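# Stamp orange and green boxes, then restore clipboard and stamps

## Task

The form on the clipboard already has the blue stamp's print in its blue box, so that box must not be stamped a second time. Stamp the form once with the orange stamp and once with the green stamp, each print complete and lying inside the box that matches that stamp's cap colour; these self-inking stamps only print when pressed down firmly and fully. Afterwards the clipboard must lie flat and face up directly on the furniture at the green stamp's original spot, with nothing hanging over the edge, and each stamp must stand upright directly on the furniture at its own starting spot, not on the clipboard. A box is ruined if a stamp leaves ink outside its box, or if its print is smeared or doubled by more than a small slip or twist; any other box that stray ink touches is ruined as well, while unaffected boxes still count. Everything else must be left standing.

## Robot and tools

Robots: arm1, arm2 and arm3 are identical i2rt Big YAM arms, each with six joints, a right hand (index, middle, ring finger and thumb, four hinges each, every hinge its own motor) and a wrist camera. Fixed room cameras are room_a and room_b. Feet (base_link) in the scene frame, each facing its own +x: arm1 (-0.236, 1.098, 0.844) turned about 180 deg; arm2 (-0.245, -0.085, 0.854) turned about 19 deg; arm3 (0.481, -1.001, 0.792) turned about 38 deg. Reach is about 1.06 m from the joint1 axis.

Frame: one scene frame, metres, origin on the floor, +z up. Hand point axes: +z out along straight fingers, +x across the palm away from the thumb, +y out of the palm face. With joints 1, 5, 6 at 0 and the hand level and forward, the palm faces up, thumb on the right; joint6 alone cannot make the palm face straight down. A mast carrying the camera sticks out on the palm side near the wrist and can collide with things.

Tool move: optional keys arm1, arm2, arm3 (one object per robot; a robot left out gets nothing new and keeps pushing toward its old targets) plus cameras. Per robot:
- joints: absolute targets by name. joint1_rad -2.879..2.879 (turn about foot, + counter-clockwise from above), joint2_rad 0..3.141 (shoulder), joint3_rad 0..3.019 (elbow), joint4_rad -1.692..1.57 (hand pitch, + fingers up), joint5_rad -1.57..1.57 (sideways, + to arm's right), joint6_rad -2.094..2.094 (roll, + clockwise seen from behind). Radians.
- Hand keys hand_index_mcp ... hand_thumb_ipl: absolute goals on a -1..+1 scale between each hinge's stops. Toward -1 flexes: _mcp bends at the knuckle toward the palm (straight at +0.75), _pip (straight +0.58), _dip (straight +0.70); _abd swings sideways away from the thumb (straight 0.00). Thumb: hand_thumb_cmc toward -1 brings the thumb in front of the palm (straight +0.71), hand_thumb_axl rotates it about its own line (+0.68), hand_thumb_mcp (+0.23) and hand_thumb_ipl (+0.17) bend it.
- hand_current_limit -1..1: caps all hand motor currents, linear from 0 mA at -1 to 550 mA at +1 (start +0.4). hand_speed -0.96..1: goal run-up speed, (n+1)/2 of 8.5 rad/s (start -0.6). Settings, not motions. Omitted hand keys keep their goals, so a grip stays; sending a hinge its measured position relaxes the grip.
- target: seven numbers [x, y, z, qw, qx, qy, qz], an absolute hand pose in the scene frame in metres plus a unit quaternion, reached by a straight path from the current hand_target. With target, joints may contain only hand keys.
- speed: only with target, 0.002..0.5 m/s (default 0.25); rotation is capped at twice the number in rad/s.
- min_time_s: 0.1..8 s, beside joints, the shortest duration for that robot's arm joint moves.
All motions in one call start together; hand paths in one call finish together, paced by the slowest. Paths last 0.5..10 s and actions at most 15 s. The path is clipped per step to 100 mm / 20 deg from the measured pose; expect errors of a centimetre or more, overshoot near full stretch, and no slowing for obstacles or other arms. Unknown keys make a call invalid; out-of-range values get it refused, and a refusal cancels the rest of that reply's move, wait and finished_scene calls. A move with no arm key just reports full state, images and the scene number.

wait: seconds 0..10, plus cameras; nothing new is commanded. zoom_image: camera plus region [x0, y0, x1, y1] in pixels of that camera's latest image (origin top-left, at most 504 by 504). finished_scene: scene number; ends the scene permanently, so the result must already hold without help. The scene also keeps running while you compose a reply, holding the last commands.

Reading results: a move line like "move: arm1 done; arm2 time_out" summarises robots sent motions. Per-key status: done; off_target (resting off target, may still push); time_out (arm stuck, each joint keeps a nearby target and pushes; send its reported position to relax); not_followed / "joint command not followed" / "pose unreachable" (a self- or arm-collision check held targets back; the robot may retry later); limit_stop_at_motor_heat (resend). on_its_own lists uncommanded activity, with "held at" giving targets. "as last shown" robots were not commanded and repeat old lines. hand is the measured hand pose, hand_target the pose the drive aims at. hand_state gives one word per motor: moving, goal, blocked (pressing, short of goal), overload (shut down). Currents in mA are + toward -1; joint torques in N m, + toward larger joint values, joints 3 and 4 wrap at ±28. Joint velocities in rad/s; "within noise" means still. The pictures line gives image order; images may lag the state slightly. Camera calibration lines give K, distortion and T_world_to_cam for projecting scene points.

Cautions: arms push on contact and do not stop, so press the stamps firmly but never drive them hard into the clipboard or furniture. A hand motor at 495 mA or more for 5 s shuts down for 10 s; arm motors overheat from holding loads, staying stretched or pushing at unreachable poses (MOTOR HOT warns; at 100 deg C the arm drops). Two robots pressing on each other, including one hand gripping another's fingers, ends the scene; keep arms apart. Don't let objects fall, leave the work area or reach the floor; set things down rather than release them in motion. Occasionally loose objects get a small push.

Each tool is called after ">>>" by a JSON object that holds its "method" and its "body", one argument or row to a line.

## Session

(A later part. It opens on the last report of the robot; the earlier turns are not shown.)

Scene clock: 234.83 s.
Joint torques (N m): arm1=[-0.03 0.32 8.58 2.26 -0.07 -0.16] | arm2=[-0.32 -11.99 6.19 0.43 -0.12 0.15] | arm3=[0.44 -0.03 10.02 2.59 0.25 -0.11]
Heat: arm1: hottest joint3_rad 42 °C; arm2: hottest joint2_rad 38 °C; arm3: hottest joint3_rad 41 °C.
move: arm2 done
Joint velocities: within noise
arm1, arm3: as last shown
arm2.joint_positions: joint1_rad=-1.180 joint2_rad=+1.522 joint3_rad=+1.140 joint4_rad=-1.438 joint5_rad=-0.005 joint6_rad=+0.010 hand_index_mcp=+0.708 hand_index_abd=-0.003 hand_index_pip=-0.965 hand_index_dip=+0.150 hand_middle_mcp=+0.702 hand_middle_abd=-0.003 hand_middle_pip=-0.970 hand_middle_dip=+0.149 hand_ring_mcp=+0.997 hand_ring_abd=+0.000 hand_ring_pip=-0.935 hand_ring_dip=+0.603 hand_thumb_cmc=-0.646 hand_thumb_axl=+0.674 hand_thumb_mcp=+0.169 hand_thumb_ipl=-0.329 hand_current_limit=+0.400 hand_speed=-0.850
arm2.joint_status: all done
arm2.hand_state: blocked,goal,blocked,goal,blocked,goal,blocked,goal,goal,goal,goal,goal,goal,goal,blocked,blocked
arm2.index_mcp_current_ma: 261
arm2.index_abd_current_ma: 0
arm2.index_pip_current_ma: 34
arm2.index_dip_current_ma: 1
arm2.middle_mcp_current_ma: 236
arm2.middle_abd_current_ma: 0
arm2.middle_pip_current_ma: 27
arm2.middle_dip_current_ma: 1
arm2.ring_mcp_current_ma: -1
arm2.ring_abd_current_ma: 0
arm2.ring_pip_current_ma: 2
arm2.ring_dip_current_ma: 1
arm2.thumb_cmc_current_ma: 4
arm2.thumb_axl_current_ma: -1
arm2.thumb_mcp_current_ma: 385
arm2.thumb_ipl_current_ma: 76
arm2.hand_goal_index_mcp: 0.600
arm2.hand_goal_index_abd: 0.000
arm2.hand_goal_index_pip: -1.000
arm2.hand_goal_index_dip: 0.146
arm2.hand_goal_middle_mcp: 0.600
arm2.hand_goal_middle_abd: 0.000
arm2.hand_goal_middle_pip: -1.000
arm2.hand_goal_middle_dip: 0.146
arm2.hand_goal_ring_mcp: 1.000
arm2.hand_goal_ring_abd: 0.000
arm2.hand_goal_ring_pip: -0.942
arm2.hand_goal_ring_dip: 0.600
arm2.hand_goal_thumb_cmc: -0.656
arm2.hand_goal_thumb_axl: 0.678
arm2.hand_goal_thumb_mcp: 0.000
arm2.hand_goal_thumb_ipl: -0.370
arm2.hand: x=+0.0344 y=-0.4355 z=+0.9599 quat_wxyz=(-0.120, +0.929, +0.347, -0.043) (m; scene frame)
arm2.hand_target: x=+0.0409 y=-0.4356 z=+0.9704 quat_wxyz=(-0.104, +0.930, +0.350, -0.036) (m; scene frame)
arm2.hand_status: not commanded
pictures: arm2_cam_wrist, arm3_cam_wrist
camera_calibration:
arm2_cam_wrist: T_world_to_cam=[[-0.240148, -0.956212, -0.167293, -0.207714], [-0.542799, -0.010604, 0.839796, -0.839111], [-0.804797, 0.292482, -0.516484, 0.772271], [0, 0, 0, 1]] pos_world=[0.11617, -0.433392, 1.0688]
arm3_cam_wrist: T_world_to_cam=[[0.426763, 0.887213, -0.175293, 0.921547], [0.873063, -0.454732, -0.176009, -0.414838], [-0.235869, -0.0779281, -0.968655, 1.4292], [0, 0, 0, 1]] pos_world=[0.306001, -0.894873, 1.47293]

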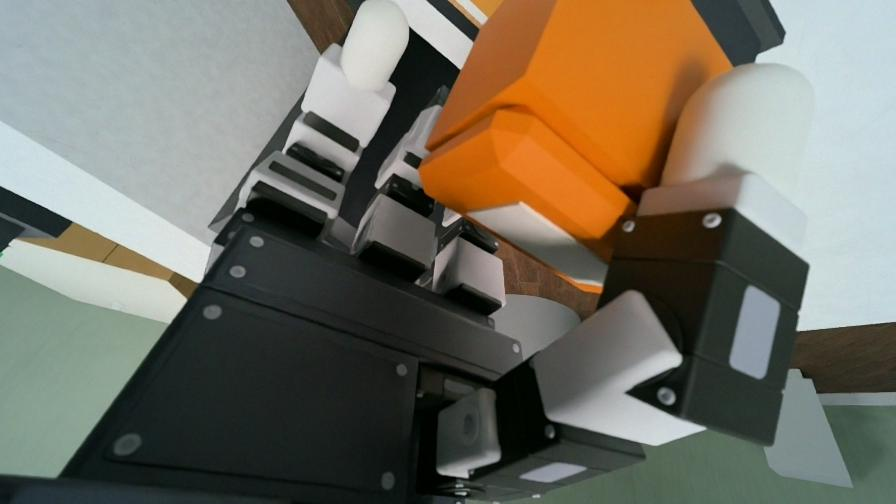

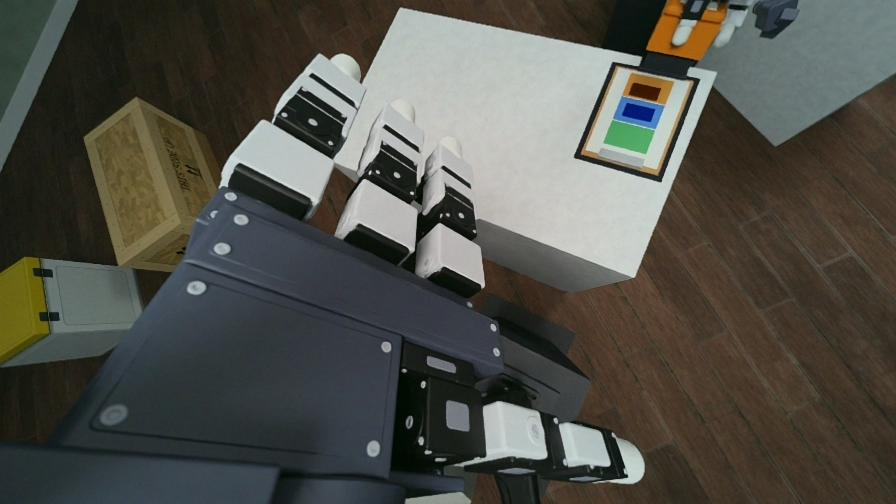

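>>> {"method": "move", "body": {
  "arm2": {"target": [-0.088, -0.600, 0.96, 0.2501, -0.9020, -0.3391, 0.0940], "speed": 0.12}
}}

>>> {"method": "move", "body": {
  "arm2": {"target": [-0.088, -0.598, 0.87, 0.2501, -0.9020, -0.3391, 0.0940], "speed": 0.1},
  "cameras": ["arm2_cam_wrist", "arm3_cam_wrist", "room_b"]
}}

Scene clock: 267.60 s.
Joint torques (N m): arm1=[-0.03 0.38 8.57 2.24 -0.07 -0.16] | arm2=[-1.67 -14.56 9.33 -1.29 0.3 -0.01] | arm3=[0.62 0.38 10.03 2.36 0.2 -0.11]
Heat: arm1: hottest joint3_rad 42 °C; arm2: hottest joint2_rad 37 °C; arm3: hottest joint3_rad 41 °C.
move: arm2 off_target
Joint velocities: within noise
arm1, arm3: as last shown
arm2.joint_positions: joint1_rad=-1.557 joint2_rad=+1.836 joint3_rad=+1.503 joint4_rad=-1.679 joint5_rad=+0.186 joint6_rad=-0.332 hand_index_mcp=+0.708 hand_index_abd=-0.003 hand_index_pip=-0.965 hand_index_dip=+0.150 hand_middle_mcp=+0.702 hand_middle_abd=-0.003 hand_middle_pip=-0.970 hand_middle_dip=+0.149 hand_ring_mcp=+0.997 hand_ring_abd=+0.000 hand_ring_pip=-0.935 hand_ring_dip=+0.603 hand_thumb_cmc=-0.646 hand_thumb_axl=+0.674 hand_thumb_mcp=+0.169 hand_thumb_ipl=-0.329 hand_current_limit=+0.400 hand_speed=-0.850
arm2.joint_status: not commanded
arm2.hand_state: blocked,goal,blocked,goal,blocked,goal,blocked,goal,goal,goal,goal,goal,goal,goal,blocked,blocked
arm2.index_mcp_current_ma: 261
arm2.index_abd_current_ma: 0
arm2.index_pip_current_ma: 34
arm2.index_dip_current_ma: 1
arm2.middle_mcp_current_ma: 236
arm2.middle_abd_current_ma: 0
arm2.middle_pip_current_ma: 27
arm2.middle_dip_current_ma: 1
arm2.ring_mcp_current_ma: -1
arm2.ring_abd_current_ma: 0
arm2.ring_pip_current_ma: 2
arm2.ring_dip_current_ma: 1
arm2.thumb_cmc_current_ma: 4
arm2.thumb_axl_current_ma: -1
arm2.thumb_mcp_current_ma: 385
arm2.thumb_ipl_current_ma: 76
arm2.hand_goal_index_mcp: 0.600
arm2.hand_goal_index_abd: 0.000
arm2.hand_goal_index_pip: -1.000
arm2.hand_goal_index_dip: 0.146
arm2.hand_goal_middle_mcp: 0.600
arm2.hand_goal_middle_abd: 0.000
arm2.hand_goal_middle_pip: -1.000
arm2.hand_goal_middle_dip: 0.146
arm2.hand_goal_ring_mcp: 1.000
arm2.hand_goal_ring_abd: 0.000
arm2.hand_goal_ring_pip: -0.942
arm2.hand_goal_ring_dip: 0.600
arm2.hand_goal_thumb_cmc: -0.656
arm2.hand_goal_thumb_axl: 0.678
arm2.hand_goal_thumb_mcp: 0.000
arm2.hand_goal_thumb_ipl: -0.370
arm2.hand: x=-0.0909 y=-0.5856 z=+0.9448 quat_wxyz=(-0.220, +0.908, +0.344, -0.093) (m; scene frame)
arm2.hand_target: x=-0.0884 y=-0.5992 z=+0.9598 quat_wxyz=(-0.207, +0.910, +0.346, -0.094) (m; scene frame)
arm2.hand_status: off_target (0.021 m and 3.6 deg from the pose sent, 0.205 m and 16.3 deg at the start; a joint's target at an end of its range on 37 of 77 steps)
pictures: none

Scene clock: 269.13 s.
Joint torques (N m): arm1=[0.03 0.32 8.55 2.24 -0.07 -0.16] | arm2=[-1.32 -16.62 6.01 -0.21 0.16 0.2] | arm3=[1.26 -0.09 10.09 2.56 0.22 -0.15]
Heat: arm1: hottest joint3_rad 42 °C; arm2: hottest joint2_rad 37 °C; arm3: hottest joint3_rad 41 °C.
move: arm2 done
Joint velocities: within noise
arm1, arm3: as last shown
arm2.joint_positions: joint1_rad=-1.557 joint2_rad=+1.987 joint3_rad=+1.503 joint4_rad=-1.615 joint5_rad=+0.186 joint6_rad=-0.332 hand_index_mcp=+0.708 hand_index_abd=-0.003 hand_index_pip=-0.965 hand_index_dip=+0.150 hand_middle_mcp=+0.701 hand_middle_abd=-0.003 hand_middle_pip=-0.970 hand_middle_dip=+0.149 hand_ring_mcp=+0.997 hand_ring_abd=+0.000 hand_ring_pip=-0.935 hand_ring_dip=+0.603 hand_thumb_cmc=-0.646 hand_thumb_axl=+0.674 hand_thumb_mcp=+0.169 hand_thumb_ipl=-0.329 hand_current_limit=+0.400 hand_speed=-0.850
arm2.joint_status: not commanded
arm2.hand_state: blocked,goal,blocked,goal,blocked,goal,blocked,goal,goal,goal,goal,goal,goal,goal,blocked,blocked
arm2.index_mcp_current_ma: 261
arm2.index_abd_current_ma: 0
arm2.index_pip_current_ma: 34
arm2.index_dip_current_ma: 1
arm2.middle_mcp_current_ma: 235
arm2.middle_abd_current_ma: 0
arm2.middle_pip_current_ma: 27
arm2.middle_dip_current_ma: 1
arm2.ring_mcp_current_ma: -1
arm2.ring_abd_current_ma: 0
arm2.ring_pip_current_ma: 2
arm2.ring_dip_current_ma: 1
arm2.thumb_cmc_current_ma: 4
arm2.thumb_axl_current_ma: -1
arm2.thumb_mcp_current_ma: 385
arm2.thumb_ipl_current_ma: 76
arm2.hand_goal_index_mcp: 0.600
arm2.hand_goal_index_abd: 0.000
arm2.hand_goal_index_pip: -1.000
arm2.hand_goal_index_dip: 0.146
arm2.hand_goal_middle_mcp: 0.600
arm2.hand_goal_middle_abd: 0.000
arm2.hand_goal_middle_pip: -1.000
arm2.hand_goal_middle_dip: 0.146
arm2.hand_goal_ring_mcp: 1.000
arm2.hand_goal_ring_abd: 0.000
arm2.hand_goal_ring_pip: -0.942
arm2.hand_goal_ring_dip: 0.600
arm2.hand_goal_thumb_cmc: -0.656
arm2.hand_goal_thumb_axl: 0.678
arm2.hand_goal_thumb_mcp: 0.000
arm2.hand_goal_thumb_ipl: -0.370
arm2.hand: x=-0.0894 y=-0.5898 z=+0.8661 quat_wxyz=(-0.262, +0.897, +0.344, -0.092) (m; scene frame)
arm2.hand_target: x=-0.0881 y=-0.5980 z=+0.8702 quat_wxyz=(-0.250, +0.902, +0.339, -0.094) (m; scene frame)
arm2.hand_status: done (0.009 m and 1.6 deg from the pose sent, 0.076 m and 3.6 deg at the start)
pictures: arm2_cam_wrist, arm3_cam_wrist, room_b
camera_calibration:
arm2_cam_wrist: T_world_to_cam=[[-0.274548, -0.899533, -0.3398, -0.220919], [-0.370142, -0.227285, 0.900742, -0.994328], [-0.887479, 0.373071, -0.270554, 0.496391], [0, 0, 0, 1]] pos_world=[0.0118411, -0.609909, 0.954866]
arm3_cam_wrist: T_world_to_cam=[[0.426763, 0.887213, -0.175293, 0.921547], [0.873063, -0.454732, -0.176009, -0.414838], [-0.235869, -0.0779281, -0.968655, 1.4292], [0, 0, 0, 1]] pos_world=[0.306001, -0.894873, 1.47293]

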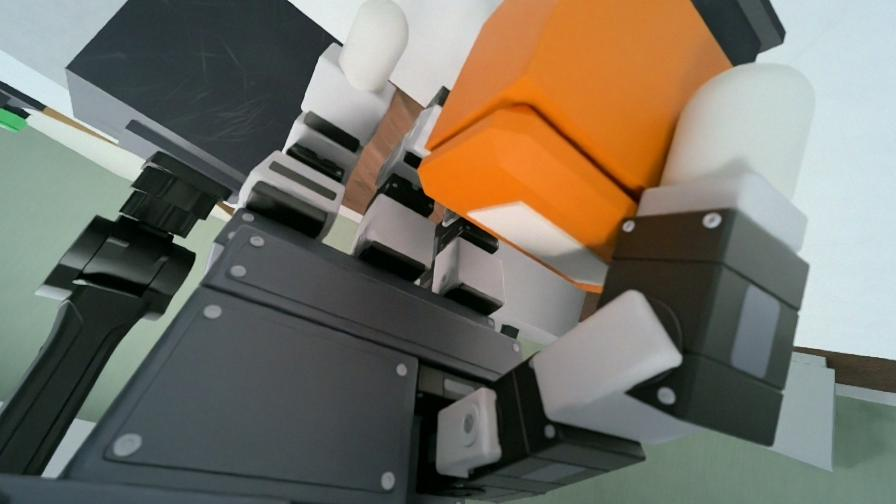

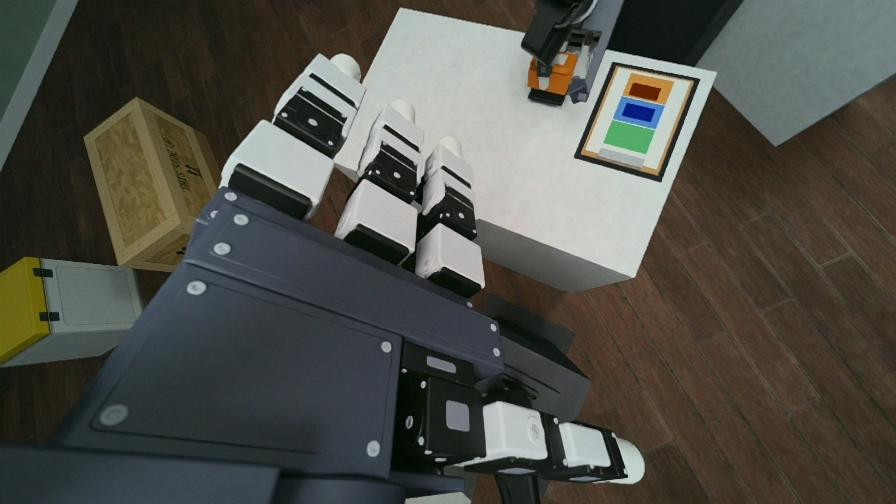

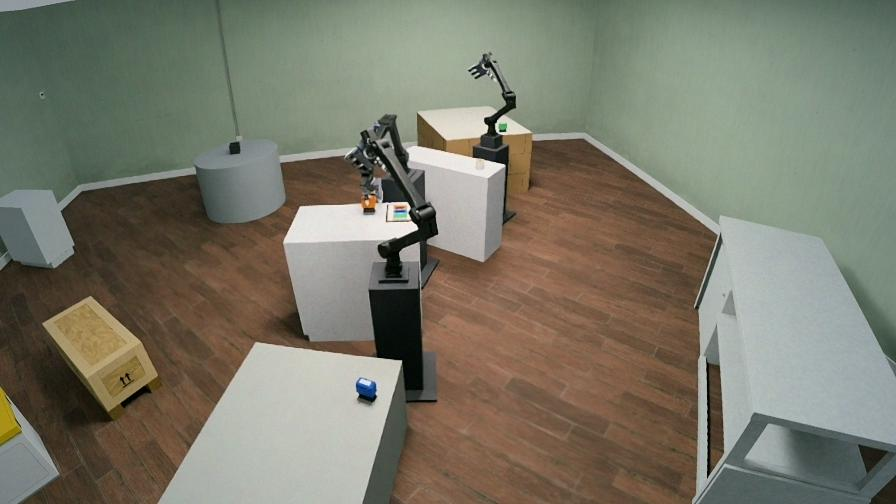

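>>> {"method": "move", "body": {
  "arm2": {"target": [-0.088, -0.600, 0.837, 0.2501, -0.9020, -0.3391, 0.0940], "speed": 0.08}
}}

>>> {"method": "move", "body": {
  "arm2": {"target": [-0.088, -0.600, 0.826, 0.2501, -0.9020, -0.3391, 0.0940], "speed": 0.04},
  "cameras": ["arm2_cam_wrist", "arm3_cam_wrist"]
}}

>>> {"method": "zoom_image", "body": {
  "camera": "arm3_cam_wrist",
  "region": [500, 40, 620, 140]
}}

Scene clock: 271.43 s.
Joint torques (N m): arm1=[0.03 0.32 8.58 2.26 -0.07 -0.16] | arm2=[-1.38 -15.91 5.11 0.08 0.18 0.16] | arm3=[1.14 0.09 9.96 2.33 0.16 -0.15]
Heat: arm1: hottest joint3_rad 42 °C; arm2: hottest joint2_rad 38 °C; arm3: hottest joint3_rad 41 °C.
move: arm2 done
Joint velocities: within noise
arm1, arm3: as last shown
arm2.joint_positions: joint1_rad=-1.557 joint2_rad=+2.024 joint3_rad=+1.491 joint4_rad=-1.554 joint5_rad=+0.187 joint6_rad=-0.331 hand_index_mcp=+0.697 hand_index_abd=-0.001 hand_index_pip=-0.972 hand_index_dip=+0.143 hand_middle_mcp=+0.691 hand_middle_abd=-0.001 hand_middle_pip=-0.974 hand_middle_dip=+0.145 hand_ring_mcp=+0.997 hand_ring_abd=+0.000 hand_ring_pip=-0.935 hand_ring_dip=+0.603 hand_thumb_cmc=-0.646 hand_thumb_axl=+0.674 hand_thumb_mcp=+0.169 hand_thumb_ipl=-0.325 hand_current_limit=+0.400 hand_speed=-0.850
arm2.joint_status: not commanded
arm2.hand_state: blocked,goal,blocked,goal,blocked,goal,blocked,goal,goal,goal,goal,goal,goal,goal,blocked,blocked
arm2.index_mcp_current_ma: 218
arm2.index_abd_current_ma: 0
arm2.index_pip_current_ma: 24
arm2.index_dip_current_ma: 0
arm2.middle_mcp_current_ma: 197
arm2.middle_abd_current_ma: 0
arm2.middle_pip_current_ma: 21
arm2.middle_dip_current_ma: 0
arm2.ring_mcp_current_ma: -1
arm2.ring_abd_current_ma: 0
arm2.ring_pip_current_ma: 2
arm2.ring_dip_current_ma: 1
arm2.thumb_cmc_current_ma: 5
arm2.thumb_axl_current_ma: -1
arm2.thumb_mcp_current_ma: 385
arm2.thumb_ipl_current_ma: 89
arm2.hand_goal_index_mcp: 0.600
arm2.hand_goal_index_abd: 0.000
arm2.hand_goal_index_pip: -1.000
arm2.hand_goal_index_dip: 0.146
arm2.hand_goal_middle_mcp: 0.600
arm2.hand_goal_middle_abd: 0.000
arm2.hand_goal_middle_pip: -1.000
arm2.hand_goal_middle_dip: 0.146
arm2.hand_goal_ring_mcp: 1.000
arm2.hand_goal_ring_abd: 0.000
arm2.hand_goal_ring_pip: -0.942
arm2.hand_goal_ring_dip: 0.600
arm2.hand_goal_thumb_cmc: -0.656
arm2.hand_goal_thumb_axl: 0.678
arm2.hand_goal_thumb_mcp: 0.000
arm2.hand_goal_thumb_ipl: -0.370
arm2.hand: x=-0.0877 y=-0.5952 z=+0.8412 quat_wxyz=(-0.256, +0.899, +0.343, -0.093) (m; scene frame)
arm2.hand_target: x=-0.0881 y=-0.5999 z=+0.8370 quat_wxyz=(-0.250, +0.902, +0.339, -0.094) (m; scene frame)
arm2.hand_status: done (0.006 m and 0.9 deg from the pose sent, 0.031 m and 1.7 deg at the start)
pictures: none

Scene clock: 272.40 s.
Joint torques (N m): arm1=[-0.03 0.32 8.58 2.26 -0.07 -0.16] | arm2=[-1.44 -14.62 4.78 0.42 0.19 0.18] | arm3=[1.49 0.15 10.18 2.33 0.22 -0.14]
Heat: arm1: hottest joint3_rad 42 °C; arm2: hottest joint2_rad 38 °C; arm3: hottest joint3_rad 41 °C.
move: arm2 off_target
Joint velocities: within noise
arm1, arm3: as last shown
arm2.joint_positions: joint1_rad=-1.557 joint2_rad=+2.024 joint3_rad=+1.487 joint4_rad=-1.539 joint5_rad=+0.187 joint6_rad=-0.331 hand_index_mcp=+0.697 hand_index_abd=-0.001 hand_index_pip=-0.980 hand_index_dip=+0.134 hand_middle_mcp=+0.691 hand_middle_abd=-0.001 hand_middle_pip=-0.986 hand_middle_dip=+0.137 hand_ring_mcp=+0.997 hand_ring_abd=+0.000 hand_ring_pip=-0.935 hand_ring_dip=+0.603 hand_thumb_cmc=-0.642 hand_thumb_axl=+0.667 hand_thumb_mcp=+0.169 hand_thumb_ipl=-0.324 hand_current_limit=+0.400 hand_speed=-0.850
arm2.joint_status: not commanded
arm2.hand_state: blocked,goal,goal,goal,blocked,goal,goal,goal,goal,goal,goal,goal,goal,goal,blocked,blocked
arm2.index_mcp_current_ma: 218
arm2.index_abd_current_ma: 0
arm2.index_pip_current_ma: 13
arm2.index_dip_current_ma: -6
arm2.middle_mcp_current_ma: 197
arm2.middle_abd_current_ma: 0
arm2.middle_pip_current_ma: 7
arm2.middle_dip_current_ma: -4
arm2.ring_mcp_current_ma: -1
arm2.ring_abd_current_ma: 0
arm2.ring_pip_current_ma: 2
arm2.ring_dip_current_ma: 1
arm2.thumb_cmc_current_ma: 8
arm2.thumb_axl_current_ma: -7
arm2.thumb_mcp_current_ma: 385
arm2.thumb_ipl_current_ma: 90
arm2.hand_goal_index_mcp: 0.600
arm2.hand_goal_index_abd: 0.000
arm2.hand_goal_index_pip: -1.000
arm2.hand_goal_index_dip: 0.146
arm2.hand_goal_middle_mcp: 0.600
arm2.hand_goal_middle_abd: 0.000
arm2.hand_goal_middle_pip: -1.000
arm2.hand_goal_middle_dip: 0.146
arm2.hand_goal_ring_mcp: 1.000
arm2.hand_goal_ring_abd: 0.000
arm2.hand_goal_ring_pip: -0.942
arm2.hand_goal_ring_dip: 0.600
arm2.hand_goal_thumb_cmc: -0.656
arm2.hand_goal_thumb_axl: 0.678
arm2.hand_goal_thumb_mcp: 0.000
arm2.hand_goal_thumb_ipl: -0.370
arm2.hand: x=-0.0870 y=-0.5971 z=+0.8394 quat_wxyz=(-0.251, +0.900, +0.343, -0.093) (m; scene frame)
arm2.hand_target: x=-0.0882 y=-0.5996 z=+0.8262 quat_wxyz=(-0.250, +0.902, +0.339, -0.094) (m; scene frame)
arm2.hand_status: off_target (0.014 m and 0.5 deg from the pose sent, 0.016 m and 0.9 deg at the start)
pictures: arm2_cam_wrist, arm3_cam_wrist
camera_calibration:
arm2_cam_wrist: T_world_to_cam=[[-0.273197, -0.906892, -0.320797, -0.256152], [-0.376896, -0.20591, 0.903078, -0.960815], [-0.88505, 0.367625, -0.28555, 0.503638], [0, 0, 0, 1]] pos_world=[0.013638, -0.615294, 0.929333]
arm3_cam_wrist: T_world_to_cam=[[0.426763, 0.887213, -0.175293, 0.921547], [0.873063, -0.454732, -0.176009, -0.414838], [-0.235869, -0.0779281, -0.968655, 1.4292], [0, 0, 0, 1]] pos_world=[0.306001, -0.894873, 1.47293]

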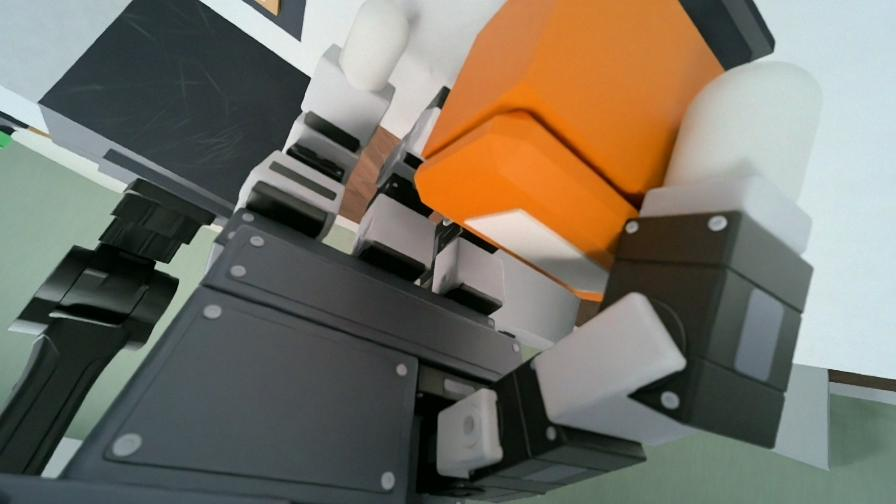

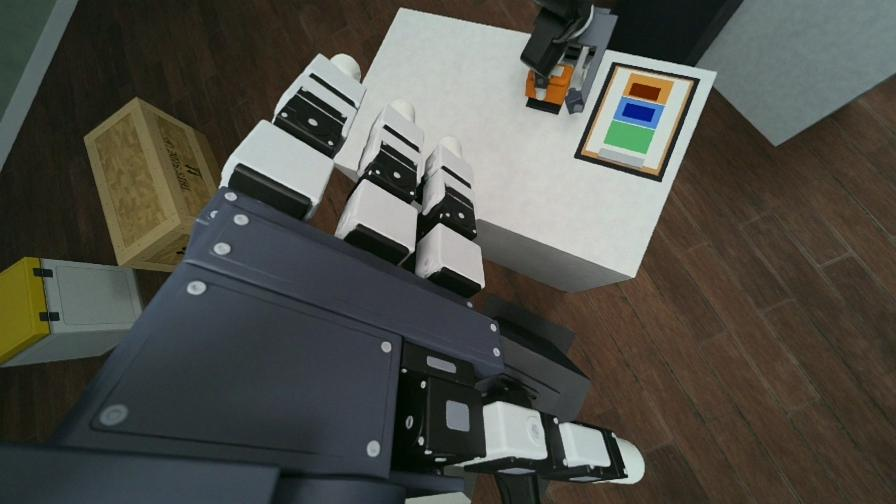

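Scaled by 4.200 from the camera's 896x504 image, which has a finer 1280x720 frame.

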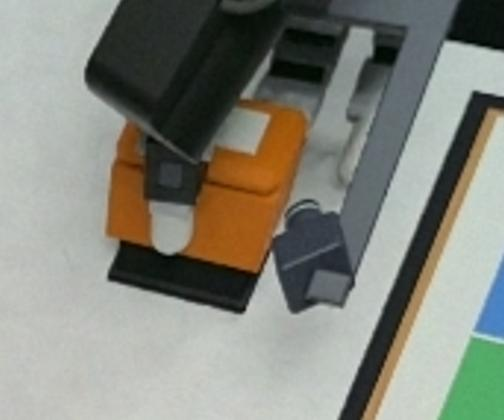

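>>> {"method": "move", "body": {
  "arm2": {"joints": {"hand_index_mcp": 0.70, "hand_middle_mcp": 0.70, "hand_thumb_mcp": 0.10}}
}}

>>> {"method": "move", "body": {
  "arm2": {"joints": {"hand_index_mcp": 0.78, "hand_middle_mcp": 0.78, "hand_thumb_mcp": 0.18}}
}}

>>> {"method": "move", "body": {
  "arm2": {"joints": {"hand_index_mcp": 1.0, "hand_middle_mcp": 1.0, "hand_thumb_mcp": 0.7, "hand_thumb_ipl": -0.1, "hand_speed": -0.75}},
  "cameras": ["arm2_cam_wrist"]
}}

>>> {"method": "move", "body": {
  "arm2": {"joints": {"joint2_rad": 1.84}, "min_time_s": 2}
}}

>>> {"method": "move", "body": {
  "arm2": {"joints": {"joint2_rad": 1.6}, "min_time_s": 1.5},
  "cameras": ["arm2_cam_wrist", "arm3_cam_wrist"]
}}

Scene clock: 275.33 s.
Joint torques (N m): arm1=[0.03 0.26 8.59 2.25 -0.08 -0.16] | arm2=[-1.26 -14.68 4.86 0.27 0.2 0.17] | arm3=[1.32 0.38 10.09 2.35 0.18 -0.11]
Heat: arm1: hottest joint3_rad 42 °C; arm2: hottest joint2_rad 38 °C; arm3: hottest joint3_rad 41 °C.
move: arm2 off_target
Joint velocities: within noise
arm1: as last shown
arm2.joint_positions: joint1_rad=-1.557 joint2_rad=+2.024 joint3_rad=+1.487 joint4_rad=-1.534 joint5_rad=+0.187 joint6_rad=-0.331 hand_index_mcp=+0.717 hand_index_abd=+0.001 hand_index_pip=-0.997 hand_index_dip=+0.134 hand_middle_mcp=+0.710 hand_middle_abd=+0.001 hand_middle_pip=-1.000 hand_middle_dip=+0.137 hand_ring_mcp=+0.997 hand_ring_abd=+0.000 hand_ring_pip=-0.935 hand_ring_dip=+0.603 hand_thumb_cmc=-0.642 hand_thumb_axl=+0.667 hand_thumb_mcp=+0.178 hand_thumb_ipl=-0.329 hand_current_limit=+0.400 hand_speed=-0.850
arm2.joint_status: hand_thumb_mcp off_target (ended at +0.178, target +0.100); the others done
arm2.hand_state: goal,goal,goal,goal,goal,goal,goal,goal,goal,goal,goal,goal,goal,goal,blocked,blocked
arm2.index_mcp_current_ma: 12
arm2.index_abd_current_ma: 0
arm2.index_pip_current_ma: 1
arm2.index_dip_current_ma: -6
arm2.middle_mcp_current_ma: 5
arm2.middle_abd_current_ma: 0
arm2.middle_pip_current_ma: 0
arm2.middle_dip_current_ma: -4
arm2.ring_mcp_current_ma: -1
arm2.ring_abd_current_ma: 0
arm2.ring_pip_current_ma: 2
arm2.ring_dip_current_ma: 1
arm2.thumb_cmc_current_ma: 8
arm2.thumb_axl_current_ma: -7
arm2.thumb_mcp_current_ma: 210
arm2.thumb_ipl_current_ma: 75
arm2.hand_goal_index_mcp: 0.700
arm2.hand_goal_index_abd: 0.000
arm2.hand_goal_index_pip: -1.000
arm2.hand_goal_index_dip: 0.146
arm2.hand_goal_middle_mcp: 0.700
arm2.hand_goal_middle_abd: 0.000
arm2.hand_goal_middle_pip: -1.000
arm2.hand_goal_middle_dip: 0.146
arm2.hand_goal_ring_mcp: 1.000
arm2.hand_goal_ring_abd: 0.000
arm2.hand_goal_ring_pip: -0.942
arm2.hand_goal_ring_dip: 0.600
arm2.hand_goal_thumb_cmc: -0.656
arm2.hand_goal_thumb_axl: 0.678
arm2.hand_goal_thumb_mcp: 0.100
arm2.hand_goal_thumb_ipl: -0.370
arm2.hand: x=-0.0866 y=-0.5983 z=+0.8391 quat_wxyz=(-0.248, +0.901, +0.343, -0.093) (m; scene frame)
arm2.hand_target: x=-0.0882 y=-0.5997 z=+0.8262 quat_wxyz=(-0.250, +0.902, +0.339, -0.094) (m; scene frame)
arm2.hand_status: not commanded
arm3.joint_positions: joint1_rad=+2.290 joint2_rad=+0.632 joint3_rad=+1.361 joint4_rad=-1.266 joint5_rad=+0.116 joint6_rad=+0.997 hand_index_mcp=+0.756 hand_index_abd=+0.000 hand_index_pip=+0.577 hand_index_dip=+0.696 hand_middle_mcp=+0.757 hand_middle_abd=+0.000 hand_middle_pip=+0.577 hand_middle_dip=+0.696 hand_ring_mcp=+0.757 hand_ring_abd=+0.000 hand_ring_pip=+0.577 hand_ring_dip=+0.696 hand_thumb_cmc=+0.716 hand_thumb_axl=+0.677 hand_thumb_mcp=+0.226 hand_thumb_ipl=+0.168 hand_current_limit=+0.400 hand_speed=-0.600
arm3.joint_status: not commanded
arm3.hand_state: goal,goal,goal,goal,goal,goal,goal,goal,goal,goal,goal,goal,goal,goal,goal,goal
arm3.index_mcp_current_ma: 0
arm3.index_abd_current_ma: 0
arm3.index_pip_current_ma: 0
arm3.index_dip_current_ma: 0
arm3.middle_mcp_current_ma: 1
arm3.middle_abd_current_ma: 0
arm3.middle_pip_current_ma: 0
arm3.middle_dip_current_ma: 0
arm3.ring_mcp_current_ma: 1
arm3.ring_abd_current_ma: 0
arm3.ring_pip_current_ma: 0
arm3.ring_dip_current_ma: 0
arm3.thumb_cmc_current_ma: 0
arm3.thumb_axl_current_ma: 0
arm3.thumb_mcp_current_ma: 0
arm3.thumb_ipl_current_ma: 0
arm3.hand_goal_index_mcp: 0.754
arm3.hand_goal_index_abd: 0.000
arm3.hand_goal_index_pip: 0.576
arm3.hand_goal_index_dip: 0.696
arm3.hand_goal_middle_mcp: 0.754
arm3.hand_goal_middle_abd: 0.000
arm3.hand_goal_middle_pip: 0.576
arm3.hand_goal_middle_dip: 0.696
arm3.hand_goal_ring_mcp: 0.754
arm3.hand_goal_ring_abd: 0.000
arm3.hand_goal_ring_pip: 0.576
arm3.hand_goal_ring_dip: 0.696
arm3.hand_goal_thumb_cmc: 0.714
arm3.hand_goal_thumb_axl: 0.678
arm3.hand_goal_thumb_mcp: 0.226
arm3.hand_goal_thumb_ipl: 0.168
arm3.hand: x=+0.2443 y=-0.8522 z=+1.3572 quat_wxyz=(-0.439, -0.142, +0.857, +0.228) (m; scene frame)
arm3.hand_target: x=+0.2459 y=-0.8548 z=+1.3669 quat_wxyz=(-0.449, -0.144, +0.852, +0.230) (m; scene frame)
arm3.hand_status: not commanded
pictures: none

Scene clock: 276.00 s.
Joint torques (N m): arm1=[-0.03 0.32 8.58 2.24 -0.07 -0.16] | arm2=[-1.38 -15.38 4.81 -0.25 0.19 0.17] | arm3=[0.21 0.26 10.19 2.56 0.17 -0.16]
Heat: arm1: hottest joint3_rad 42 °C; arm2: hottest joint2_rad 38 °C; arm3: hottest joint3_rad 41 °C.
move: arm2 done
Joint velocities: within noise
arm1.joint_positions: joint1_rad=-0.443 joint2_rad=+0.603 joint3_rad=+1.383 joint4_rad=-1.250 joint5_rad=-0.063 joint6_rad=+1.016 hand_index_mcp=+0.756 hand_index_abd=+0.001 hand_index_pip=+0.577 hand_index_dip=+0.696 hand_middle_mcp=+0.756 hand_middle_abd=+0.001 hand_middle_pip=+0.577 hand_middle_dip=+0.696 hand_ring_mcp=+0.756 hand_ring_abd=+0.000 hand_ring_pip=+0.577 hand_ring_dip=+0.696 hand_thumb_cmc=+0.715 hand_thumb_axl=+0.677 hand_thumb_mcp=+0.226 hand_thumb_ipl=+0.168 hand_current_limit=+0.400 hand_speed=-0.600
arm1.joint_status: not commanded
arm1.hand_state: goal,goal,goal,goal,goal,goal,goal,goal,goal,goal,goal,goal,goal,goal,goal,goal
arm1.index_mcp_current_ma: 1
arm1.index_abd_current_ma: 0
arm1.index_pip_current_ma: 0
arm1.index_dip_current_ma: 0
arm1.middle_mcp_current_ma: 1
arm1.middle_abd_current_ma: 0
arm1.middle_pip_current_ma: 0
arm1.middle_dip_current_ma: 0
arm1.ring_mcp_current_ma: 1
arm1.ring_abd_current_ma: 0
arm1.ring_pip_current_ma: 0
arm1.ring_dip_current_ma: 0
arm1.thumb_cmc_current_ma: 1
arm1.thumb_axl_current_ma: 0
arm1.thumb_mcp_current_ma: 0
arm1.thumb_ipl_current_ma: 0
arm1.hand_goal_index_mcp: 0.754
arm1.hand_goal_index_abd: 0.000
arm1.hand_goal_index_pip: 0.576
arm1.hand_goal_index_dip: 0.696
arm1.hand_goal_middle_mcp: 0.754
arm1.hand_goal_middle_abd: 0.000
arm1.hand_goal_middle_pip: 0.576
arm1.hand_goal_middle_dip: 0.696
arm1.hand_goal_ring_mcp: 0.754
arm1.hand_goal_ring_abd: 0.000
arm1.hand_goal_ring_pip: 0.576
arm1.hand_goal_ring_dip: 0.696
arm1.hand_goal_thumb_cmc: 0.714
arm1.hand_goal_thumb_axl: 0.678
arm1.hand_goal_thumb_mcp: 0.226
arm1.hand_goal_thumb_ipl: 0.168
arm1.hand: x=-0.4358 y=+1.2748 z=+1.4220 quat_wxyz=(-0.472, -0.064, +0.850, +0.227) (m; scene frame)
arm1.hand_target: x=-0.4310 y=+1.2745 z=+1.4376 quat_wxyz=(-0.484, -0.061, +0.841, +0.236) (m; scene frame)
arm1.hand_status: not commanded
arm2.joint_positions: joint1_rad=-1.557 joint2_rad=+2.032 joint3_rad=+1.487 joint4_rad=-1.524 joint5_rad=+0.187 joint6_rad=-0.330 hand_index_mcp=+0.772 hand_index_abd=+0.002 hand_index_pip=-1.000 hand_index_dip=+0.143 hand_middle_mcp=+0.771 hand_middle_abd=+0.001 hand_middle_pip=-1.000 hand_middle_dip=+0.144 hand_ring_mcp=+0.997 hand_ring_abd=+0.000 hand_ring_pip=-0.935 hand_ring_dip=+0.603 hand_thumb_cmc=-0.652 hand_thumb_axl=+0.676 hand_thumb_mcp=+0.181 hand_thumb_ipl=-0.363 hand_current_limit=+0.400 hand_speed=-0.850
arm2.joint_status: all done
arm2.hand_state: goal,goal,goal,goal,goal,goal,goal,goal,goal,goal,goal,goal,goal,goal,goal,goal
arm2.index_mcp_current_ma: -3
arm2.index_abd_current_ma: 0
arm2.index_pip_current_ma: 0
arm2.index_dip_current_ma: 0
arm2.middle_mcp_current_ma: -4
arm2.middle_abd_current_ma: 0
arm2.middle_pip_current_ma: 0
arm2.middle_dip_current_ma: 0
arm2.ring_mcp_current_ma: -1
arm2.ring_abd_current_ma: 0
arm2.ring_pip_current_ma: 2
arm2.ring_dip_current_ma: 1
arm2.thumb_cmc_current_ma: 1
arm2.thumb_axl_current_ma: 0
arm2.thumb_mcp_current_ma: 0
arm2.thumb_ipl_current_ma: 4
arm2.hand_goal_index_mcp: 0.780
arm2.hand_goal_index_abd: 0.000
arm2.hand_goal_index_pip: -1.000
arm2.hand_goal_index_dip: 0.146
arm2.hand_goal_middle_mcp: 0.780
arm2.hand_goal_middle_abd: 0.000
arm2.hand_goal_middle_pip: -1.000
arm2.hand_goal_middle_dip: 0.146
arm2.hand_goal_ring_mcp: 1.000
arm2.hand_goal_ring_abd: 0.000
arm2.hand_goal_ring_pip: -0.942
arm2.hand_goal_ring_dip: 0.600
arm2.hand_goal_thumb_cmc: -0.656
arm2.hand_goal_thumb_axl: 0.678
arm2.hand_goal_thumb_mcp: 0.180
arm2.hand_goal_thumb_ipl: -0.370
arm2.hand: x=-0.0861 y=-0.5997 z=+0.8346 quat_wxyz=(-0.247, +0.901, +0.343, -0.093) (m; scene frame)
arm2.hand_target: x=-0.0882 y=-0.5997 z=+0.8262 quat_wxyz=(-0.250, +0.902, +0.339, -0.094) (m; scene frame)
arm2.hand_status: not commanded
arm3: as last shown
pictures: none

Scene clock: 277.20 s.
Joint torques (N m): arm1=[-0.09 0.26 8.57 2.25 -0.08 -0.16] | arm2=[-1.32 -15.27 4.82 -0.2 0.2 0.18] | arm3=[-0.26 0.62 10.03 2.36 0.27 -0.11]
Heat: arm1: hottest joint3_rad 42 °C; arm2: hottest joint2_rad 38 °C; arm3: hottest joint3_rad 41 °C.
move: arm2 done
Joint velocities: within noise
arm1, arm3: as last shown
arm2.joint_positions: joint1_rad=-1.557 joint2_rad=+2.032 joint3_rad=+1.487 joint4_rad=-1.524 joint5_rad=+0.187 joint6_rad=-0.330 hand_index_mcp=+0.988 hand_index_abd=+0.002 hand_index_pip=-1.000 hand_index_dip=+0.143 hand_middle_mcp=+0.988 hand_middle_abd=+0.001 hand_middle_pip=-1.000 hand_middle_dip=+0.144 hand_ring_mcp=+0.997 hand_ring_abd=+0.000 hand_ring_pip=-0.935 hand_ring_dip=+0.603 hand_thumb_cmc=-0.653 hand_thumb_axl=+0.676 hand_thumb_mcp=+0.690 hand_thumb_ipl=-0.105 hand_current_limit=+0.400 hand_speed=-0.750
arm2.joint_status: all done
arm2.hand_state: goal,goal,goal,goal,goal,goal,goal,goal,goal,goal,goal,goal,goal,goal,goal,goal
arm2.index_mcp_current_ma: -6
arm2.index_abd_current_ma: 0
arm2.index_pip_current_ma: 0
arm2.index_dip_current_ma: 0
arm2.middle_mcp_current_ma: -6
arm2.middle_abd_current_ma: 0
arm2.middle_pip_current_ma: 0
arm2.middle_dip_current_ma: 0
arm2.ring_mcp_current_ma: -1
arm2.ring_abd_current_ma: 0
arm2.ring_pip_current_ma: 2
arm2.ring_dip_current_ma: 1
arm2.thumb_cmc_current_ma: 1
arm2.thumb_axl_current_ma: 0
arm2.thumb_mcp_current_ma: -6
arm2.thumb_ipl_current_ma: -2
arm2.hand_goal_index_mcp: 1.000
arm2.hand_goal_index_abd: 0.000
arm2.hand_goal_index_pip: -1.000
arm2.hand_goal_index_dip: 0.146
arm2.hand_goal_middle_mcp: 1.000
arm2.hand_goal_middle_abd: 0.000
arm2.hand_goal_middle_pip: -1.000
arm2.hand_goal_middle_dip: 0.146
arm2.hand_goal_ring_mcp: 1.000
arm2.hand_goal_ring_abd: 0.000
arm2.hand_goal_ring_pip: -0.942
arm2.hand_goal_ring_dip: 0.600
arm2.hand_goal_thumb_cmc: -0.656
arm2.hand_goal_thumb_axl: 0.678
arm2.hand_goal_thumb_mcp: 0.700
arm2.hand_goal_thumb_ipl: -0.100
arm2.hand: x=-0.0861 y=-0.5997 z=+0.8344 quat_wxyz=(-0.247, +0.901, +0.343, -0.093) (m; scene frame)
arm2.hand_target: x=-0.0882 y=-0.5997 z=+0.8263 quat_wxyz=(-0.250, +0.902, +0.339, -0.094) (m; scene frame)
arm2.hand_status: not commanded
pictures: arm2_cam_wrist
camera_calibration:
arm2_cam_wrist: T_world_to_cam=[[-0.27275, -0.908889, -0.315482, -0.265404], [-0.378983, -0.199901, 0.903555, -0.953501], [-0.884296, 0.366007, -0.289931, 0.506716], [0, 0, 0, 1]] pos_world=[0.014337, -0.61729, 0.924723]

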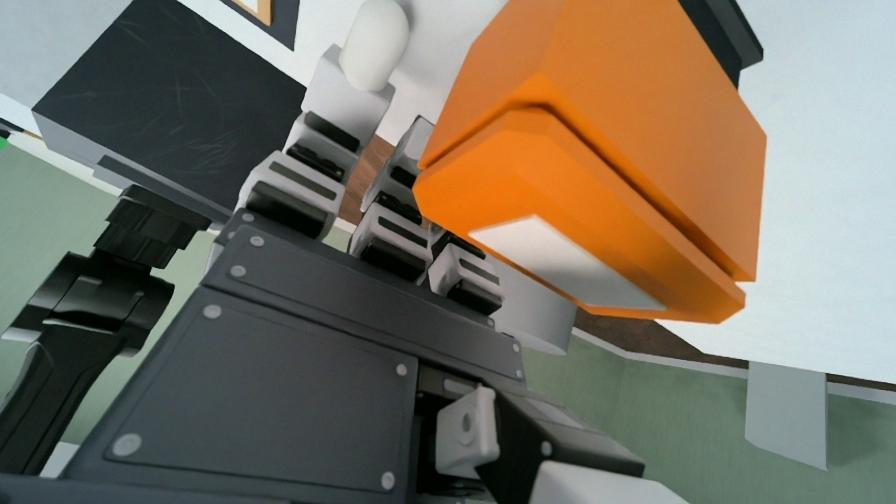

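Scene clock: 279.63 s.
Joint torques (N m): arm1=[-0.09 0.32 8.58 2.24 -0.07 -0.15] | arm2=[-1.2 -17.2 5.64 0.21 0.2 0.17] | arm3=[0.97 0.26 9.95 2.47 0.21 -0.22]
Heat: arm1: hottest joint3_rad 42 °C; arm2: hottest joint2_rad 38 °C; arm3: hottest joint3_rad 41 °C.
move: arm2 done
Joint velocities: within noise
arm1, arm3: as last shown
arm2.joint_positions: joint1_rad=-1.557 joint2_rad=+1.858 joint3_rad=+1.487 joint4_rad=-1.524 joint5_rad=+0.187 joint6_rad=-0.330 hand_index_mcp=+0.990 hand_index_abd=+0.002 hand_index_pip=-1.000 hand_index_dip=+0.143 hand_middle_mcp=+0.990 hand_middle_abd=+0.001 hand_middle_pip=-1.000 hand_middle_dip=+0.144 hand_ring_mcp=+0.997 hand_ring_abd=+0.000 hand_ring_pip=-0.935 hand_ring_dip=+0.603 hand_thumb_cmc=-0.654 hand_thumb_axl=+0.676 hand_thumb_mcp=+0.690 hand_thumb_ipl=-0.105 hand_current_limit=+0.400 hand_speed=-0.750
arm2.joint_status: all done
arm2.hand_state: goal,goal,goal,goal,goal,goal,goal,goal,goal,goal,goal,goal,goal,goal,goal,goal
arm2.index_mcp_current_ma: -5
arm2.index_abd_current_ma: 0
arm2.index_pip_current_ma: 0
arm2.index_dip_current_ma: 0
arm2.middle_mcp_current_ma: -5
arm2.middle_abd_current_ma: 0
arm2.middle_pip_current_ma: 0
arm2.middle_dip_current_ma: 0
arm2.ring_mcp_current_ma: -1
arm2.ring_abd_current_ma: 0
arm2.ring_pip_current_ma: 2
arm2.ring_dip_current_ma: 1
arm2.thumb_cmc_current_ma: 0
arm2.thumb_axl_current_ma: 0
arm2.thumb_mcp_current_ma: -6
arm2.thumb_ipl_current_ma: -2
arm2.hand_goal_index_mcp: 1.000
arm2.hand_goal_index_abd: 0.000
arm2.hand_goal_index_pip: -1.000
arm2.hand_goal_index_dip: 0.146
arm2.hand_goal_middle_mcp: 1.000
arm2.hand_goal_middle_abd: 0.000
arm2.hand_goal_middle_pip: -1.000
arm2.hand_goal_middle_dip: 0.146
arm2.hand_goal_ring_mcp: 1.000
arm2.hand_goal_ring_abd: 0.000
arm2.hand_goal_ring_pip: -0.942
arm2.hand_goal_ring_dip: 0.600
arm2.hand_goal_thumb_cmc: -0.656
arm2.hand_goal_thumb_axl: 0.678
arm2.hand_goal_thumb_mcp: 0.700
arm2.hand_goal_thumb_ipl: -0.100
arm2.hand: x=-0.0798 y=-0.6168 z=+0.9258 quat_wxyz=(-0.163, +0.921, +0.342, -0.094) (m; scene frame)
arm2.hand_target: x=-0.0808 y=-0.6199 z=+0.9346 quat_wxyz=(-0.150, +0.925, +0.337, -0.095) (m; scene frame)
arm2.hand_status: not commanded
pictures: none

Scene clock: 281.60 s.
Joint torques (N m): arm1=[-0.03 0.32 8.58 2.25 -0.07 -0.15] | arm2=[-1.38 -14.15 6.87 0.8 0.2 0.2] | arm3=[1.14 -0.32 9.91 2.48 0.22 -0.22]
Heat: arm1: hottest joint3_rad 42 °C; arm2: hottest joint2_rad 38 °C; arm3: hottest joint3_rad 41 °C.
move: arm2 done
Joint velocities: within noise
arm1, arm3: as last shown
arm2.joint_positions: joint1_rad=-1.557 joint2_rad=+1.612 joint3_rad=+1.483 joint4_rad=-1.524 joint5_rad=+0.187 joint6_rad=-0.330 hand_index_mcp=+0.993 hand_index_abd=+0.002 hand_index_pip=-1.000 hand_index_dip=+0.143 hand_middle_mcp=+0.993 hand_middle_abd=+0.001 hand_middle_pip=-1.000 hand_middle_dip=+0.144 hand_ring_mcp=+0.997 hand_ring_abd=+0.000 hand_ring_pip=-0.935 hand_ring_dip=+0.603 hand_thumb_cmc=-0.654 hand_thumb_axl=+0.676 hand_thumb_mcp=+0.691 hand_thumb_ipl=-0.105 hand_current_limit=+0.400 hand_speed=-0.750
arm2.joint_status: all done
arm2.hand_state: goal,goal,goal,goal,goal,goal,goal,goal,goal,goal,goal,goal,goal,goal,goal,goal
arm2.index_mcp_current_ma: -3
arm2.index_abd_current_ma: 0
arm2.index_pip_current_ma: 0
arm2.index_dip_current_ma: 0
arm2.middle_mcp_current_ma: -3
arm2.middle_abd_current_ma: 0
arm2.middle_pip_current_ma: 0
arm2.middle_dip_current_ma: 0
arm2.ring_mcp_current_ma: -1
arm2.ring_abd_current_ma: 0
arm2.ring_pip_current_ma: 2
arm2.ring_dip_current_ma: 1
arm2.thumb_cmc_current_ma: 0
arm2.thumb_axl_current_ma: 0
arm2.thumb_mcp_current_ma: -5
arm2.thumb_ipl_current_ma: -2
arm2.hand_goal_index_mcp: 1.000
arm2.hand_goal_index_abd: 0.000
arm2.hand_goal_index_pip: -1.000
arm2.hand_goal_index_dip: 0.146
arm2.hand_goal_middle_mcp: 1.000
arm2.hand_goal_middle_abd: 0.000
arm2.hand_goal_middle_pip: -1.000
arm2.hand_goal_middle_dip: 0.146
arm2.hand_goal_ring_mcp: 1.000
arm2.hand_goal_ring_abd: 0.000
arm2.hand_goal_ring_pip: -0.942
arm2.hand_goal_ring_dip: 0.600
arm2.hand_goal_thumb_cmc: -0.656
arm2.hand_goal_thumb_axl: 0.678
arm2.hand_goal_thumb_mcp: 0.700
arm2.hand_goal_thumb_ipl: -0.100
arm2.hand: x=-0.0808 y=-0.6138 z=+1.0553 quat_wxyz=(-0.043, +0.936, +0.335, -0.094) (m; scene frame)
arm2.hand_target: x=-0.0819 y=-0.6165 z=+1.0635 quat_wxyz=(-0.031, +0.939, +0.330, -0.095) (m; scene frame)
arm2.hand_status: not commanded
pictures: arm2_cam_wrist, arm3_cam_wrist
camera_calibration:
arm2_cam_wrist: T_world_to_cam=[[-0.250982, -0.967815, 0.0185055, -0.593985], [-0.505341, 0.147307, 0.850254, -0.894805], [-0.825614, 0.204046, -0.526048, 0.73515], [0, 0, 0, 1]] pos_world=[0.00568959, -0.593061, 1.15853]
arm3_cam_wrist: T_world_to_cam=[[0.426763, 0.887213, -0.175293, 0.921547], [0.873063, -0.454732, -0.176009, -0.414838], [-0.235869, -0.0779281, -0.968655, 1.4292], [0, 0, 0, 1]] pos_world=[0.306001, -0.894873, 1.47293]

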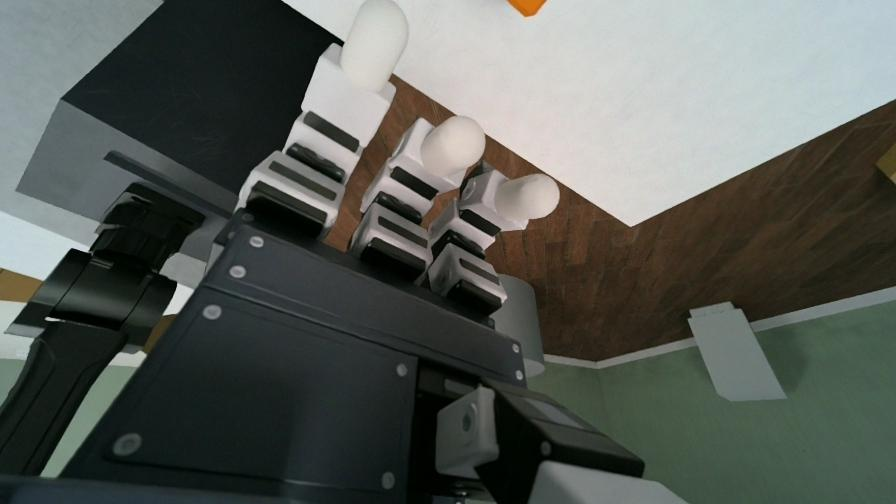

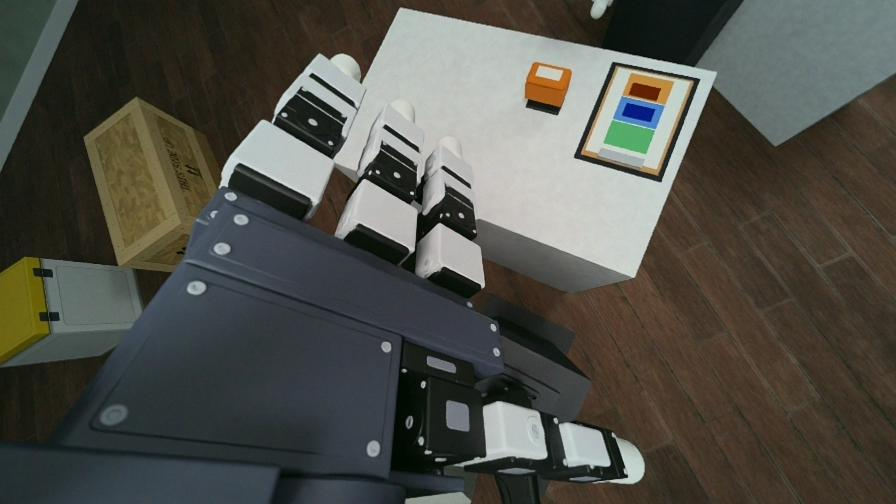

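>>> {"method": "move", "body": {
  "arm2": {"joints": {"joint1_rad": -0.44, "joint2_rad": 0.612, "joint3_rad": 1.424, "joint4_rad": -1.396, "joint5_rad": 0.04, "joint6_rad": 1.051}, "min_time_s": 2},
  "cameras": ["arm2_cam_wrist", "arm3_cam_wrist", "room_a"]
}}

>>> {"method": "zoom_image", "body": {
  "camera": "arm2_cam_wrist",
  "region": [490, 80, 896, 480]
}}

>>> {"method": "zoom_image", "body": {
  "camera": "arm3_cam_wrist",
  "region": [560, 0, 760, 200]
}}

Scene clock: 295.37 s.
Joint torques (N m): arm1=[0.03 0.32 8.59 2.24 -0.07 -0.16] | arm2=[-0.38 4.01 6.15 3.44 -0.05 0.09] | arm3=[1.2 -0.15 10.18 2.51 0.17 -0.13]
Heat: arm1: hottest joint3_rad 42 °C; arm2: hottest joint2_rad 38 °C; arm3: hottest joint3_rad 41 °C.
move: arm2 done
Joint velocities: within noise
arm1, arm3: as last shown
arm2.joint_positions: joint1_rad=-0.450 joint2_rad=+0.605 joint3_rad=+1.424 joint4_rad=-1.422 joint5_rad=+0.043 joint6_rad=+1.041 hand_index_mcp=+1.000 hand_index_abd=+0.002 hand_index_pip=-1.000 hand_index_dip=+0.143 hand_middle_mcp=+1.000 hand_middle_abd=+0.001 hand_middle_pip=-1.000 hand_middle_dip=+0.144 hand_ring_mcp=+1.000 hand_ring_abd=+0.000 hand_ring_pip=-0.936 hand_ring_dip=+0.603 hand_thumb_cmc=-0.653 hand_thumb_axl=+0.677 hand_thumb_mcp=+0.698 hand_thumb_ipl=-0.103 hand_current_limit=+0.400 hand_speed=-0.750
arm2.joint_status: all done
arm2.hand_state: goal,goal,goal,goal,goal,goal,goal,goal,goal,goal,goal,goal,goal,goal,goal,goal
arm2.index_mcp_current_ma: 0
arm2.index_abd_current_ma: 0
arm2.index_pip_current_ma: 0
arm2.index_dip_current_ma: 0
arm2.middle_mcp_current_ma: 0
arm2.middle_abd_current_ma: 0
arm2.middle_pip_current_ma: 0
arm2.middle_dip_current_ma: 0
arm2.ring_mcp_current_ma: 0
arm2.ring_abd_current_ma: 0
arm2.ring_pip_current_ma: 2
arm2.ring_dip_current_ma: 1
arm2.thumb_cmc_current_ma: 1
arm2.thumb_axl_current_ma: 0
arm2.thumb_mcp_current_ma: -1
arm2.thumb_ipl_current_ma: -1
arm2.hand_goal_index_mcp: 1.000
arm2.hand_goal_index_abd: 0.000
arm2.hand_goal_index_pip: -1.000
arm2.hand_goal_index_dip: 0.146
arm2.hand_goal_middle_mcp: 1.000
arm2.hand_goal_middle_abd: 0.000
arm2.hand_goal_middle_pip: -1.000
arm2.hand_goal_middle_dip: 0.146
arm2.hand_goal_ring_mcp: 1.000
arm2.hand_goal_ring_abd: 0.000
arm2.hand_goal_ring_pip: -0.942
arm2.hand_goal_ring_dip: 0.600
arm2.hand_goal_thumb_cmc: -0.656
arm2.hand_goal_thumb_axl: 0.678
arm2.hand_goal_thumb_mcp: 0.700
arm2.hand_goal_thumb_ipl: -0.100
arm2.hand: x=-0.0314 y=-0.2065 z=+1.4147 quat_wxyz=(+0.163, +0.869, +0.171, +0.434) (m; scene frame)
arm2.hand_target: x=-0.0242 y=-0.2046 z=+1.4178 quat_wxyz=(+0.160, +0.865, +0.171, +0.444) (m; scene frame)
arm2.hand_status: not commanded
pictures: arm2_cam_wrist, arm3_cam_wrist, room_a
camera_calibration:
arm2_cam_wrist: T_world_to_cam=[[-0.351238, -0.879804, -0.320276, 0.300251], [-0.907771, 0.403776, -0.113651, 0.168597], [0.22931, 0.250819, -0.940482, 1.51097], [0, 0, 0, 1]] pos_world=[-0.0879741, -0.182893, 1.53637]
arm3_cam_wrist: T_world_to_cam=[[0.426763, 0.887213, -0.175293, 0.921547], [0.873063, -0.454732, -0.176009, -0.414838], [-0.235869, -0.0779281, -0.968655, 1.4292], [0, 0, 0, 1]] pos_world=[0.306001, -0.894873, 1.47293]

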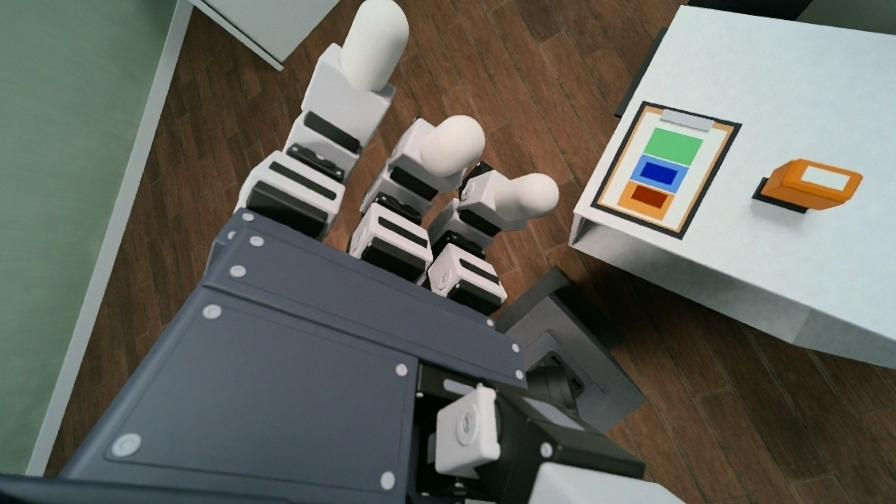

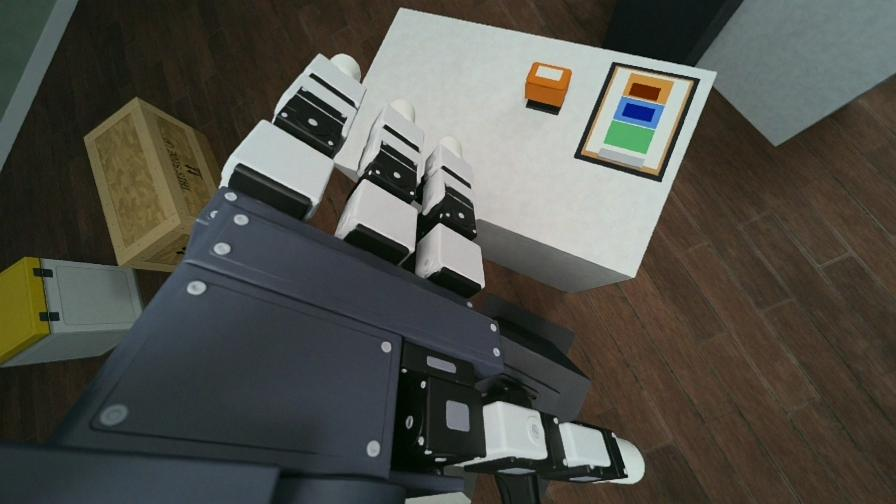

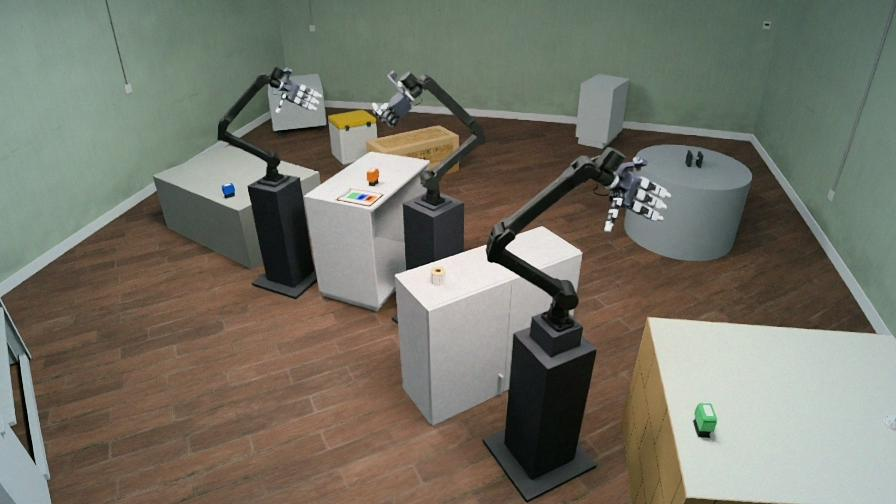

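Scaled by 1.241 from the camera's 896x504 image, which has a finer 1280x720 frame.

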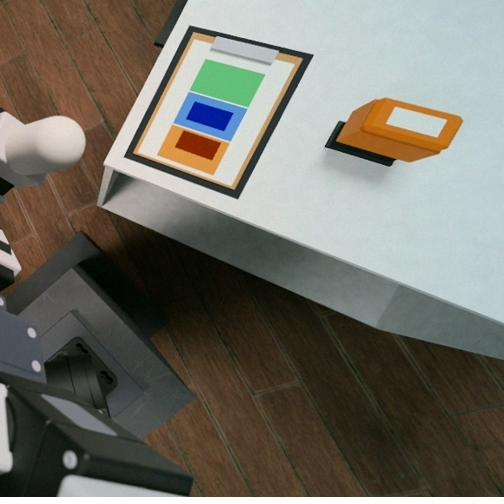

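Scaled by 2.520 from the camera's 896x504 image, which has a finer 1280x720 frame.

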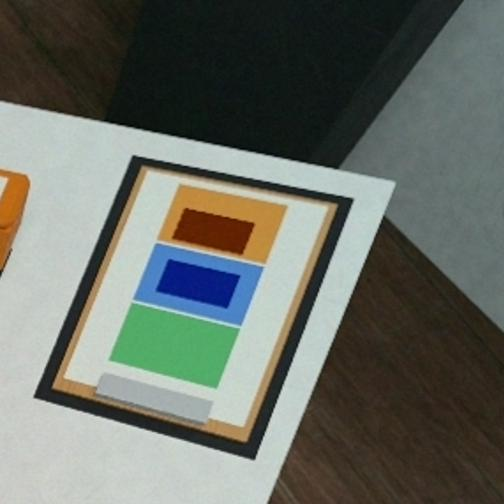

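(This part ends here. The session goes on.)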